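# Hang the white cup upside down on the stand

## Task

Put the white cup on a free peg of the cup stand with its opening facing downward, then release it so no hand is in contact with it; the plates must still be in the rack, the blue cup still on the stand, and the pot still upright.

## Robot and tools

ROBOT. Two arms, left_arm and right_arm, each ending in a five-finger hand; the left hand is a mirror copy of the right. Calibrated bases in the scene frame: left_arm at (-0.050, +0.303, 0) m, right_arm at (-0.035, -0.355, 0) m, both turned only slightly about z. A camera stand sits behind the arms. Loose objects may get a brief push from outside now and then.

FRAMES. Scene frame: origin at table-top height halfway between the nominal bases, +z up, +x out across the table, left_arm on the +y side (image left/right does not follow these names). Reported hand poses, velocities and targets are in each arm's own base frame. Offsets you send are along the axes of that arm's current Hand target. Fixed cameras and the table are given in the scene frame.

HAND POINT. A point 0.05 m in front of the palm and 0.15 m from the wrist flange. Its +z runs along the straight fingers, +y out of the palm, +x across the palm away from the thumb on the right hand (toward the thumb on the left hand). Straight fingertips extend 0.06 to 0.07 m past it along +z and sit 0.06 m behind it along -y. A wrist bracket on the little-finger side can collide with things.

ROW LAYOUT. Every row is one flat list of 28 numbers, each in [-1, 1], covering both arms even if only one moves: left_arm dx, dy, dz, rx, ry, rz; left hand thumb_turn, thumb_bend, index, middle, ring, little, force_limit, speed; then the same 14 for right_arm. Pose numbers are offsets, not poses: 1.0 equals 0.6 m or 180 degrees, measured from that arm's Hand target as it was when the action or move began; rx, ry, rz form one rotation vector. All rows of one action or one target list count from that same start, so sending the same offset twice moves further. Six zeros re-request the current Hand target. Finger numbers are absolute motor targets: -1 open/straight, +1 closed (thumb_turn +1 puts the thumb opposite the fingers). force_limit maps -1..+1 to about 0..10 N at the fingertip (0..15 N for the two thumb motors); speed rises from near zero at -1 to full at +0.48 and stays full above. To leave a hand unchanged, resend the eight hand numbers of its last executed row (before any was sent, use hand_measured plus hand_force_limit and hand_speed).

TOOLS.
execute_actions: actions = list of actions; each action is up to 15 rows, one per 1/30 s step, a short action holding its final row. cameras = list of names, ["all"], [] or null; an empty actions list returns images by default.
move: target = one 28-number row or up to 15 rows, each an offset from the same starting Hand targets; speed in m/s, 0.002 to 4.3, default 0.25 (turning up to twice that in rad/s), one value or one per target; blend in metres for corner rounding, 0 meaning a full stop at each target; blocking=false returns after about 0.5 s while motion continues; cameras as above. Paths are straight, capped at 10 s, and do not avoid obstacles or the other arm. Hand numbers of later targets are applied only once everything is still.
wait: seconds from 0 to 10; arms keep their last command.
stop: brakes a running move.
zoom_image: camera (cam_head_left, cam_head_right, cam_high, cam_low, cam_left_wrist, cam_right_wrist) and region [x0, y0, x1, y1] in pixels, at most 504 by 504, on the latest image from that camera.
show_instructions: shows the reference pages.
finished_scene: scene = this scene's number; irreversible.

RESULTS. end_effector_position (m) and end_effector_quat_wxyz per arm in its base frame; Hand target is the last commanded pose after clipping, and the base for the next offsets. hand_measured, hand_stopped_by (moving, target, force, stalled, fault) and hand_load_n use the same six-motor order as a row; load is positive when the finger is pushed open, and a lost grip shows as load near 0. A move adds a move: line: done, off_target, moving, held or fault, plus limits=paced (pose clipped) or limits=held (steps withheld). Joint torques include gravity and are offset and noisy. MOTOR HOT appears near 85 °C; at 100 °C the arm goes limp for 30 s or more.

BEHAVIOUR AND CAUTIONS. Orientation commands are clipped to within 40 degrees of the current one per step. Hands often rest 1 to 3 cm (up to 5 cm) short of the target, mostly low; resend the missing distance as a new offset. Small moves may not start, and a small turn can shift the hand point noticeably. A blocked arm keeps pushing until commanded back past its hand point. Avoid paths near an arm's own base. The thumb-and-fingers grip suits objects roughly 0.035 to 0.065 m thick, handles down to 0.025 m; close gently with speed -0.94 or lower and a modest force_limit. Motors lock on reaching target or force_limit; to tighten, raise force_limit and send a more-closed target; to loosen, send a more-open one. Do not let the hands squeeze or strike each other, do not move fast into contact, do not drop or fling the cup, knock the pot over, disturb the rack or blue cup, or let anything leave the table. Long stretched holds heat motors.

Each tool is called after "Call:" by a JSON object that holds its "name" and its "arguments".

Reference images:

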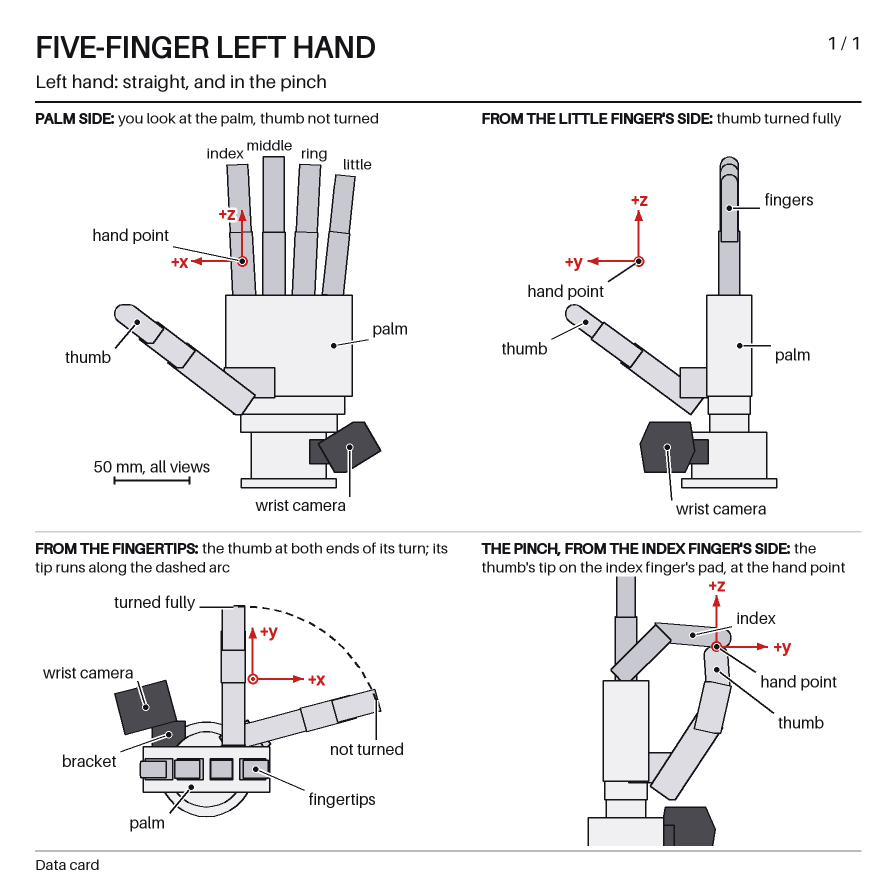

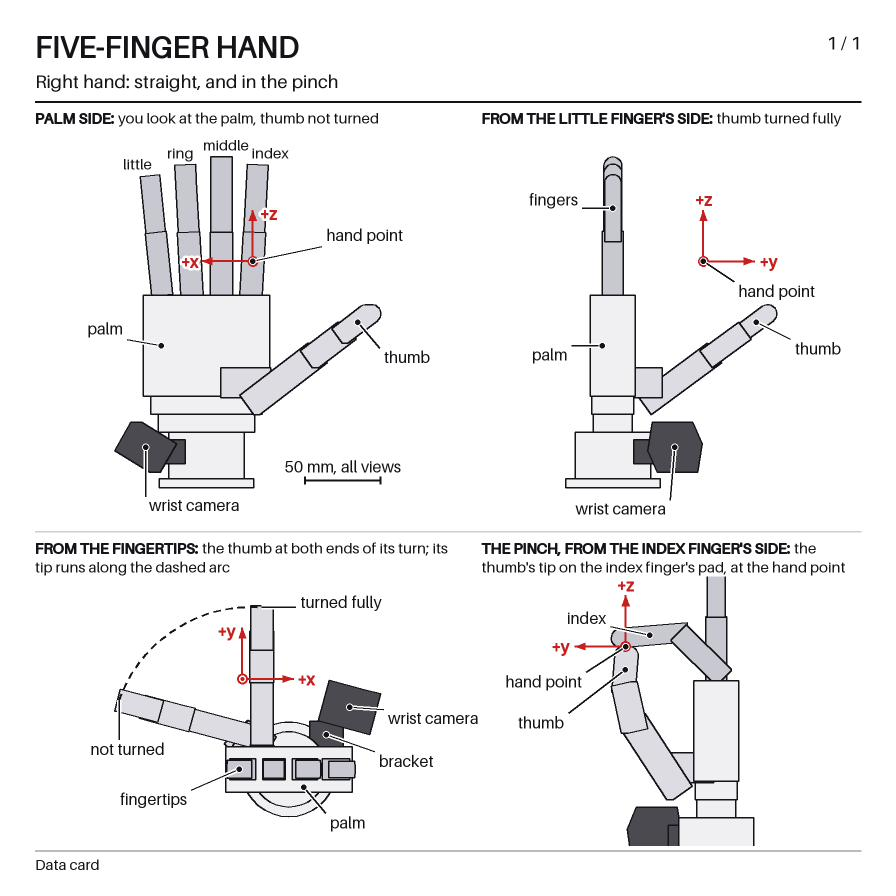

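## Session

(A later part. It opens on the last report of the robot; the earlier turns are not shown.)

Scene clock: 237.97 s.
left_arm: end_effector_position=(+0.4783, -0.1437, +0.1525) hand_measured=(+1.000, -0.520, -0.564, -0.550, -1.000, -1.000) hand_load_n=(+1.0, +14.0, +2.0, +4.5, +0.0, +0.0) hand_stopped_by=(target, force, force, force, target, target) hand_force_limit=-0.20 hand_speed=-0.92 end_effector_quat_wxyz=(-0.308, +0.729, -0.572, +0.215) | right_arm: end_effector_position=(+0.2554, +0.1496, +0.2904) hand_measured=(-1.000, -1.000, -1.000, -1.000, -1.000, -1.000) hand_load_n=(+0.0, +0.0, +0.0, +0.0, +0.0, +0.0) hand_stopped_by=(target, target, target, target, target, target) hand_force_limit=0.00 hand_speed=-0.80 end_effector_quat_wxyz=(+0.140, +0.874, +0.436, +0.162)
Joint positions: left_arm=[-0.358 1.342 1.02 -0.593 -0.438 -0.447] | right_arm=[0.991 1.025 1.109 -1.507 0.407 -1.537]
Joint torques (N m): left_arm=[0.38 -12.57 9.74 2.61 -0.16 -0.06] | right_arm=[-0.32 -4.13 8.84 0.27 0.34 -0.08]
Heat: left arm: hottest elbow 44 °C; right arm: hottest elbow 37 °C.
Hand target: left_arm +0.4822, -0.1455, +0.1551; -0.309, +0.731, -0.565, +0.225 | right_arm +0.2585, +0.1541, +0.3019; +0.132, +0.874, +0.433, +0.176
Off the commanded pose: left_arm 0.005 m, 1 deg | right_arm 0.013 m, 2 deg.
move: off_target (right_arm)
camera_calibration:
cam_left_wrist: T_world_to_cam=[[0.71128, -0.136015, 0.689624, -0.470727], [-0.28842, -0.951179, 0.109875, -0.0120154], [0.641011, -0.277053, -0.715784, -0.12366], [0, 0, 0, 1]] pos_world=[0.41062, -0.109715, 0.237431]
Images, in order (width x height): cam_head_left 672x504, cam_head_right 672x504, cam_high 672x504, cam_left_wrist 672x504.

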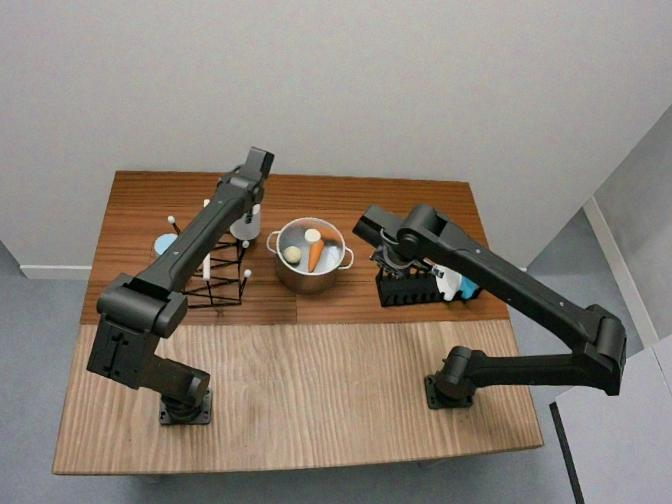

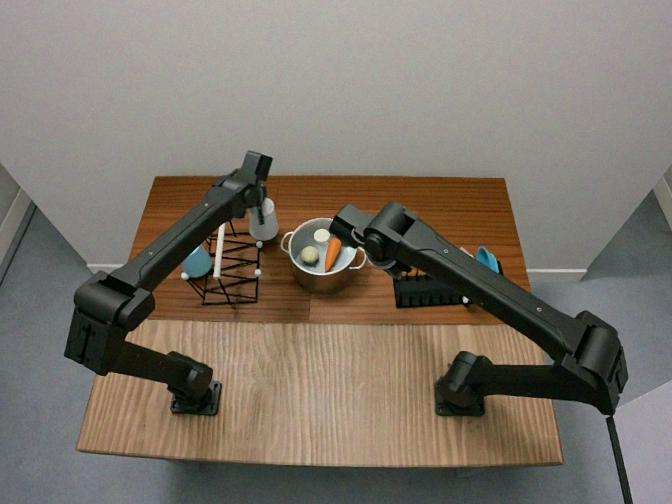

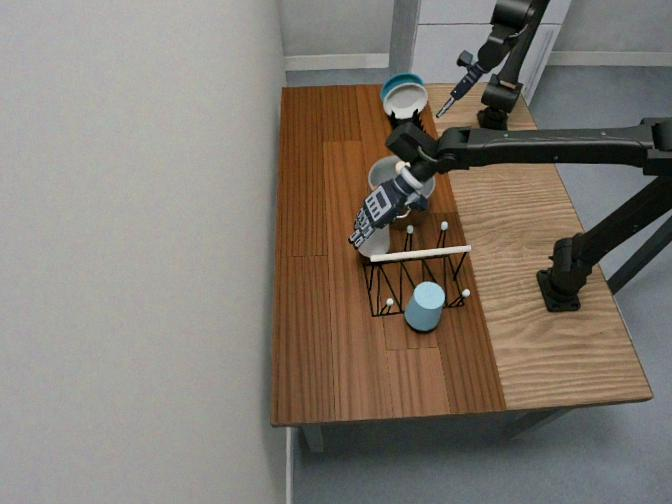

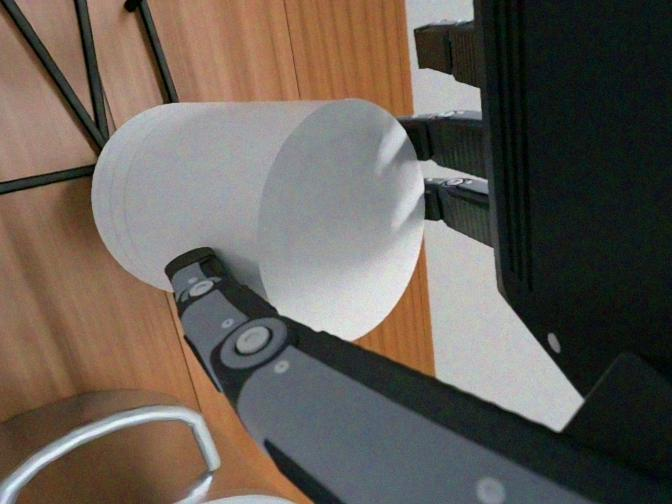

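Call:
{"name": "move", "arguments": {"target": [[-0.0037,0.036,0.0348,0,0,0,1,-0.5,-0.35,-0.35,-1,-1,-0.2,-0.92,0,0,0,0,0,0,-1,-1,-1,-1,-1,-1,0,-0.8],[-0.0035,0.0447,0.0427,0,0,0,1,-0.5,-0.35,-0.35,-1,-1,-0.2,-0.92,0,0,0,0,0,0,-1,-1,-1,-1,-1,-1,0,-0.8]], "speed": [0.05,0.03], "cameras": ["cam_left_wrist","cam_high","cam_head_right"]}}

Call:
{"name": "zoom_image", "arguments": {"camera": "cam_head_right", "region": [180, 140, 350, 310]}}

Scene clock: 258.47 s.
left_arm: end_effector_position=(+0.4769, -0.1439, +0.1187) hand_measured=(+1.000, -0.520, -0.564, -0.550, -1.000, -1.000) hand_load_n=(+1.0, +14.5, +2.0, +4.0, +0.0, +0.0) hand_stopped_by=(target, force, force, force, target, target) hand_force_limit=-0.20 hand_speed=-0.92 end_effector_quat_wxyz=(-0.308, +0.729, -0.571, +0.219) | right_arm: end_effector_position=(+0.2554, +0.1496, +0.2904) hand_measured=(-1.000, -1.000, -1.000, -1.000, -1.000, -1.000) hand_load_n=(+0.0, +0.0, +0.0, +0.0, +0.0, +0.0) hand_stopped_by=(target, target, target, target, target, target) hand_force_limit=0.00 hand_speed=-0.80 end_effector_quat_wxyz=(+0.140, +0.874, +0.436, +0.162)
Joint positions: left_arm=[-0.358 1.37 0.948 -0.486 -0.435 -0.447] | right_arm=[0.991 1.025 1.109 -1.507 0.407 -1.537]
Joint torques (N m): left_arm=[0.79 -12.34 9.21 2.69 -0.17 -0.03] | right_arm=[-0.21 -4.01 8.85 0.27 0.34 -0.08]
Heat: left arm: hottest elbow 41 °C; right arm: hottest elbow 37 °C.
Hand target: left_arm +0.4806, -0.1430, +0.1180; -0.309, +0.731, -0.565, +0.225 | right_arm +0.2585, +0.1541, +0.3019; +0.132, +0.874, +0.433, +0.176
Off the commanded pose: left_arm 0.004 m, 1 deg | right_arm 0.013 m, 2 deg.
move: off_target (right_arm)
camera_calibration:
cam_left_wrist: T_world_to_cam=[[0.706644, -0.133838, 0.694796, -0.444576], [-0.290836, -0.950103, 0.112777, -0.0078527], [0.645034, -0.281765, -0.71031, -0.150288], [0, 0, 0, 1]] pos_world=[0.408814, -0.109308, 0.203024]
Images, in order (width x height): cam_head_right 672x504, cam_high 672x504, cam_left_wrist 672x504.

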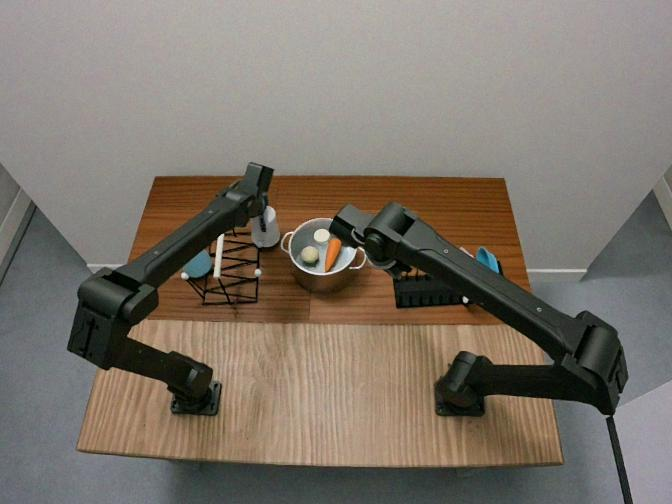

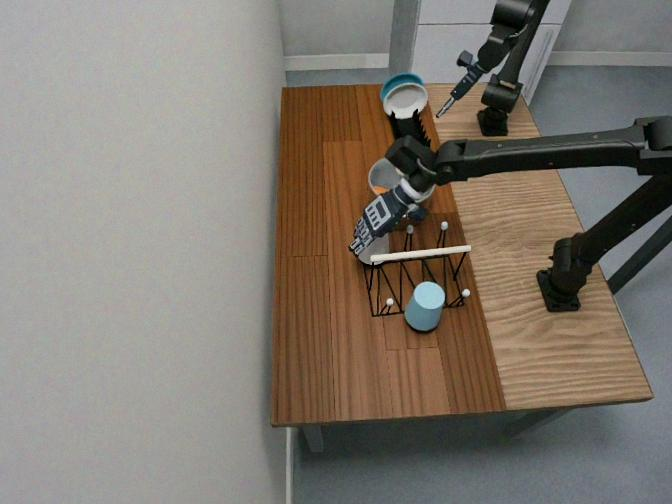

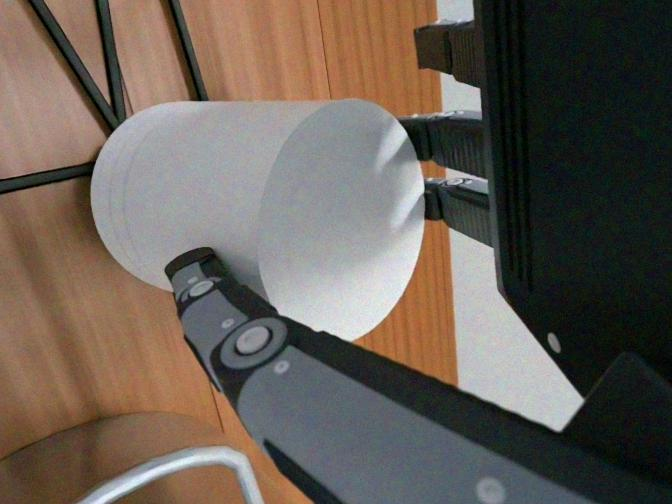

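Scaled by 2.965 from the camera's 672x504 image, which has a finer 960x720 frame.

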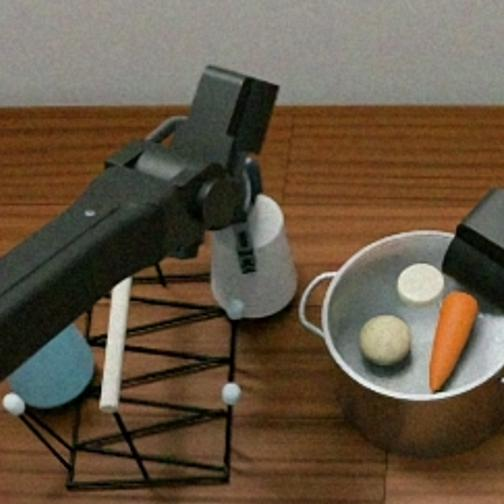

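Call:
{"name": "move", "arguments": {"target": [0.0005,0.0071,0.0071,0,0,0,1,-0.5,-0.35,-0.35,-1,-1,-0.2,-0.92,0,0,0,0,0,0,-1,-1,-1,-1,-1,-1,0,-0.8], "speed": 0.03, "cameras": ["cam_left_wrist"]}}

Scene clock: 264.37 s.
left_arm: end_effector_position=(+0.4793, -0.1448, +0.1183) hand_measured=(+1.000, -0.520, -0.564, -0.550, -1.000, -1.000) hand_load_n=(+1.0, +14.0, +2.0, +4.0, +0.0, +0.0) hand_stopped_by=(target, force, force, force, target, target) hand_force_limit=-0.20 hand_speed=-0.92 end_effector_quat_wxyz=(-0.310, +0.728, -0.569, +0.225) | right_arm: end_effector_position=(+0.2554, +0.1496, +0.2904) hand_measured=(-1.000, -1.000, -1.000, -1.000, -1.000, -1.000) hand_load_n=(+0.0, +0.0, +0.0, +0.0, +0.0, +0.0) hand_stopped_by=(target, target, target, target, target, target) hand_force_limit=0.00 hand_speed=-0.80 end_effector_quat_wxyz=(+0.140, +0.874, +0.436, +0.162)
Joint positions: left_arm=[-0.358 1.371 0.943 -0.466 -0.435 -0.447] | right_arm=[0.991 1.025 1.109 -1.507 0.407 -1.537]
Joint torques (N m): left_arm=[0.73 -11.63 8.76 2.61 -0.17 -0.03] | right_arm=[-0.32 -4.07 8.85 0.28 0.33 -0.08]
Heat: left arm: hottest elbow 40 °C; right arm: hottest elbow 37 °C.
Hand target: left_arm +0.4806, -0.1431, +0.1120; -0.309, +0.731, -0.565, +0.225 | right_arm +0.2585, +0.1541, +0.3019; +0.132, +0.874, +0.433, +0.176
Off the commanded pose: left_arm 0.007 m, 1 deg | right_arm 0.013 m, 2 deg.
move: off_target (right_arm)
camera_calibration:
cam_left_wrist: T_world_to_cam=[[0.697917, -0.13062, 0.704166, -0.442608], [-0.292304, -0.949558, 0.113571, -0.00735295], [0.653812, -0.285093, -0.700893, -0.158222], [0, 0, 0, 1]] pos_world=[0.410202, -0.109904, 0.201608]
Images, in order (width x height): cam_left_wrist 672x504.

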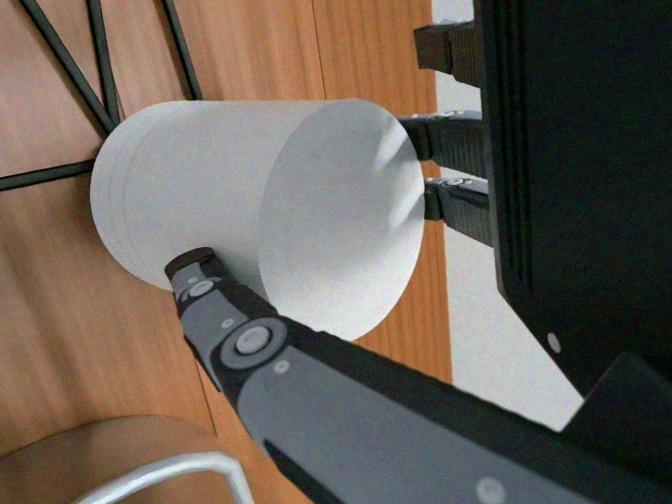

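Call:
{"name": "move", "arguments": {"target": [[-0.0005,-0.0071,-0.0071,0,0,0,1,-0.5,-0.35,-0.35,-1,-1,-0.2,-0.92,0,0,0,0,0,0,-1,-1,-1,-1,-1,-1,0,-0.8],[-0.0005,-0.0071,-0.0071,0,0,0,1,-0.8,-0.85,-0.85,-1,-1,0.0,-0.8,0,0,0,0,0,0,-1,-1,-1,-1,-1,-1,0,-0.8]], "speed": 0.03, "cameras": ["cam_left_wrist","cam_head_right","cam_high"]}}

Scene clock: 273.30 s.
left_arm: end_effector_position=(+0.4794, -0.1448, +0.1184) hand_measured=(+1.000, -0.800, -0.850, -0.850, -1.000, -1.000) hand_load_n=(+0.0, +0.0, +0.0, +0.0, +0.0, +0.0) hand_stopped_by=(target, target, target, target, target, target) hand_force_limit=0.00 hand_speed=-0.80 end_effector_quat_wxyz=(-0.310, +0.728, -0.569, +0.225) | right_arm: end_effector_position=(+0.2554, +0.1496, +0.2904) hand_measured=(-1.000, -1.000, -1.000, -1.000, -1.000, -1.000) hand_load_n=(+0.0, +0.0, +0.0, +0.0, +0.0, +0.0) hand_stopped_by=(target, target, target, target, target, target) hand_force_limit=0.00 hand_speed=-0.80 end_effector_quat_wxyz=(+0.140, +0.874, +0.436, +0.162)
Joint positions: left_arm=[-0.358 1.371 0.943 -0.466 -0.435 -0.447] | right_arm=[0.991 1.025 1.109 -1.507 0.407 -1.537]
Joint torques (N m): left_arm=[0.79 -12.34 9.69 1.81 -0.16 -0.03] | right_arm=[-0.32 -4.13 8.85 0.28 0.33 -0.08]
Heat: left arm: hottest elbow 40 °C; right arm: hottest elbow 37 °C.
Hand target: left_arm +0.4806, -0.1430, +0.1181; -0.309, +0.731, -0.565, +0.225 | right_arm +0.2585, +0.1541, +0.3019; +0.132, +0.874, +0.433, +0.176
Off the commanded pose: left_arm 0.002 m, 1 deg | right_arm 0.013 m, 2 deg.
move: off_target (right_arm)
camera_calibration:
cam_left_wrist: T_world_to_cam=[[0.697679, -0.130516, 0.704422, -0.44262], [-0.29235, -0.949538, 0.11362, -0.0073123], [0.654046, -0.285208, -0.700629, -0.15845], [0, 0, 0, 1]] pos_world=[0.410302, -0.109903, 0.201608]
Images, in order (width x height): cam_head_right 672x504, cam_high 672x504, cam_left_wrist 672x504.

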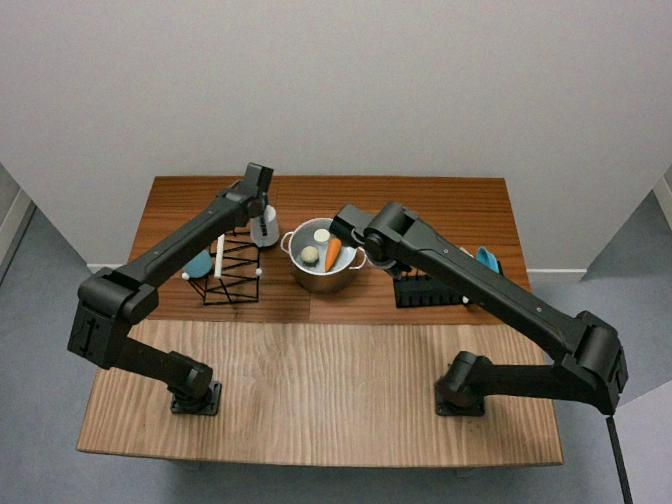

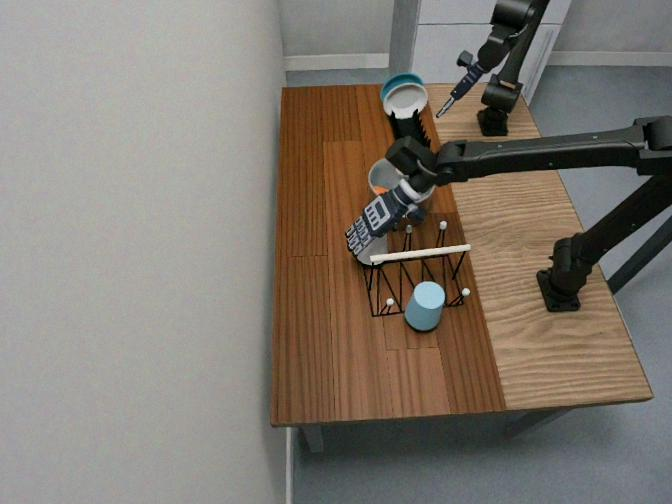

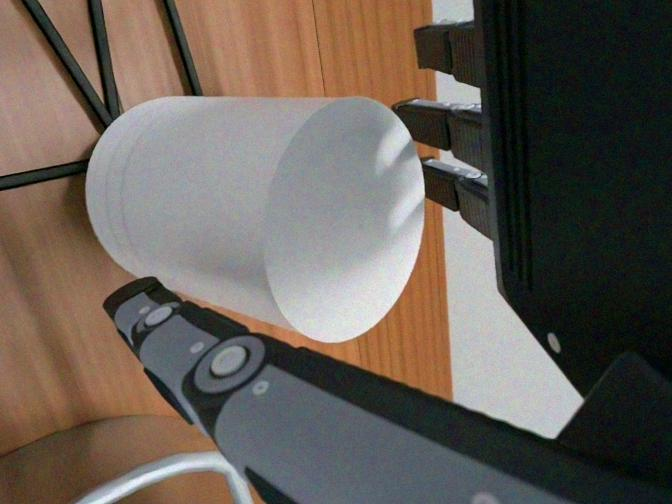

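Call:
{"name": "move", "arguments": {"target": [[0,0,0,0,0,0,1,-0.95,-1,-1,-1,-1,0.0,-0.6,0,0,0,0,0,0,-1,-1,-1,-1,-1,-1,0,-0.8],[0.0228,-0.0892,-0.0428,0.0261,0.0128,-0.0128,1,-0.95,-1,-1,-1,-1,0.0,-0.6,0,0,0,0,0,0,-1,-1,-1,-1,-1,-1,0,-0.8],[0.0247,-0.1775,-0.1195,0.0261,0.0128,-0.0128,1,-0.95,-1,-1,-1,-1,0.0,-0.6,0,0,0,0,0,0,-1,-1,-1,-1,-1,-1,0,-0.8],[0.0097,-0.2672,-0.2892,0.0261,0.0128,-0.0128,1,-0.95,-1,-1,-1,-1,0.0,-0.6,0,0,0,0,0,0,-1,-1,-1,-1,-1,-1,0,-0.8]], "speed": [0.06,0.06,0.09,0.15], "blend": [0,0.01,0.02,0], "cameras": ["cam_left_wrist","cam_head_right","cam_high","cam_head_left"]}}

Call:
{"name": "zoom_image", "arguments": {"camera": "cam_head_right", "region": [180, 140, 350, 310]}}

Call:
{"name": "zoom_image", "arguments": {"camera": "cam_high", "region": [320, 140, 480, 300]}}

Scene clock: 293.13 s.
left_arm: end_effector_position=(+0.4648, -0.1476, +0.3166) hand_measured=(+1.000, -0.950, -1.000, -1.000, -1.000, -1.000) hand_load_n=(+0.0, +0.0, +0.0, +0.0, +0.0, +0.0) hand_stopped_by=(target, target, target, target, target, target) hand_force_limit=0.00 hand_speed=-0.60 end_effector_quat_wxyz=(-0.317, +0.727, -0.561, +0.238) | right_arm: end_effector_position=(+0.2554, +0.1496, +0.2904) hand_measured=(-1.000, -1.000, -1.000, -1.000, -1.000, -1.000) hand_load_n=(+0.0, +0.0, +0.0, +0.0, +0.0, +0.0) hand_stopped_by=(target, target, target, target, target, target) hand_force_limit=0.00 hand_speed=-0.80 end_effector_quat_wxyz=(+0.140, +0.874, +0.436, +0.162)
Joint positions: left_arm=[-0.381 1.235 1.34 -0.975 -0.456 -0.469] | right_arm=[0.991 1.025 1.109 -1.507 0.407 -1.537]
Joint torques (N m): left_arm=[-0.26 -11.46 16.65 1.5 -0.29 -0.05] | right_arm=[-0.26 -4.07 8.85 0.29 0.34 -0.08]
Heat: left arm: hottest elbow 39 °C; right arm: hottest elbow 37 °C.
Hand target: left_arm +0.4746, -0.1558, +0.3539; -0.323, +0.724, -0.547, +0.268 | right_arm +0.2585, +0.1541, +0.3019; +0.132, +0.874, +0.433, +0.176
Off the commanded pose: left_arm 0.039 m, 4 deg | right_arm 0.013 m, 2 deg.
move: off_target (left_arm, right_arm)
camera_calibration:
cam_left_wrist: T_world_to_cam=[[0.67524, -0.119891, 0.727789, -0.567819], [-0.289911, -0.950429, 0.112411, -0.0376198], [0.678235, -0.286898, -0.676526, -0.0298831], [0, 0, 0, 1]] pos_world=[0.392775, -0.112405, 0.397264]
Images, in order (width x height): cam_head_left 672x504, cam_head_right 672x504, cam_high 672x504, cam_left_wrist 672x504.

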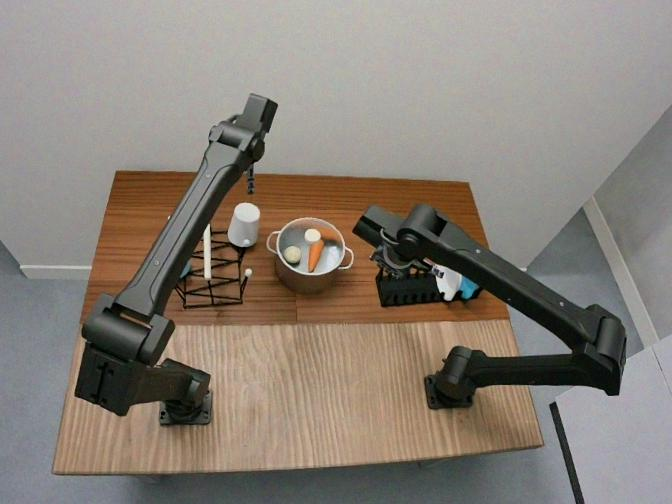

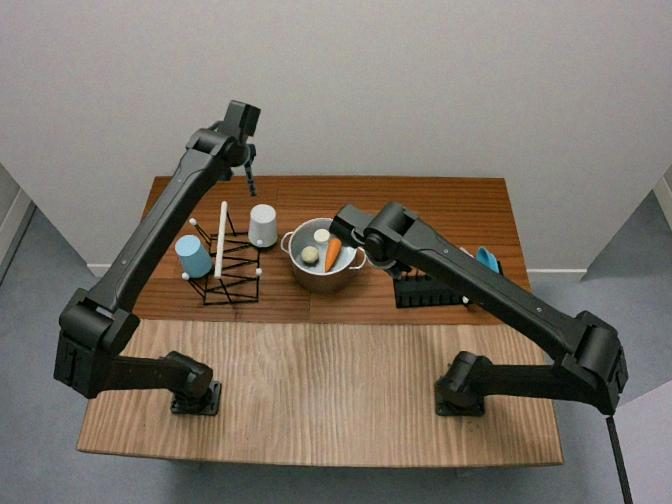

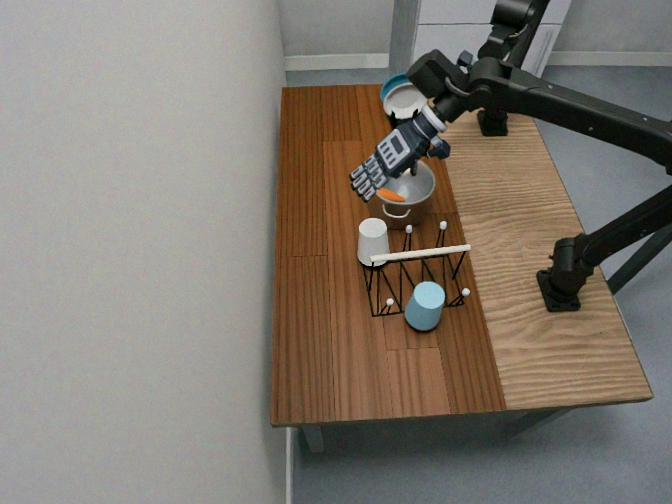

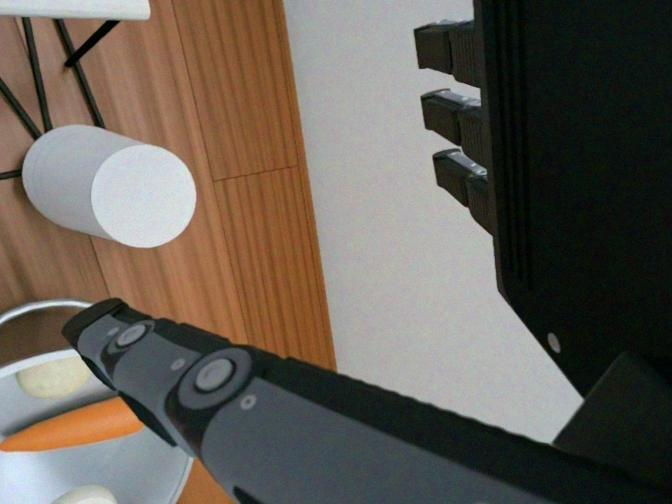

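Scaled by 2.965 from the camera's 672x504 image, which has a finer 960x720 frame.

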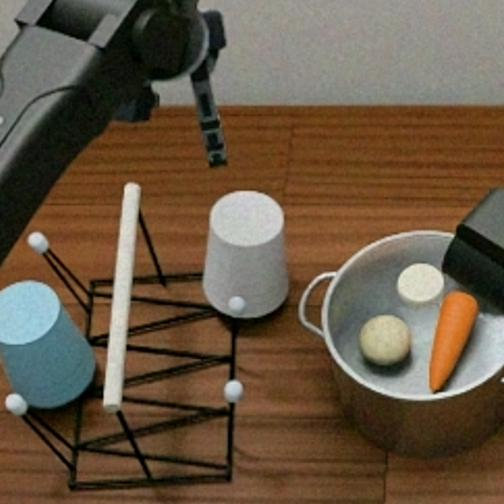

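Scaled by 3.150 from the camera's 672x504 image, which has a finer 960x720 frame.

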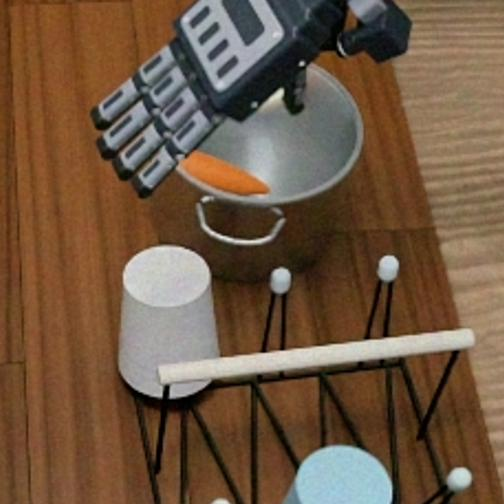

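Call:
{"name": "finished_scene", "arguments": {"scene": 2}}

The scene is finished: the task was done.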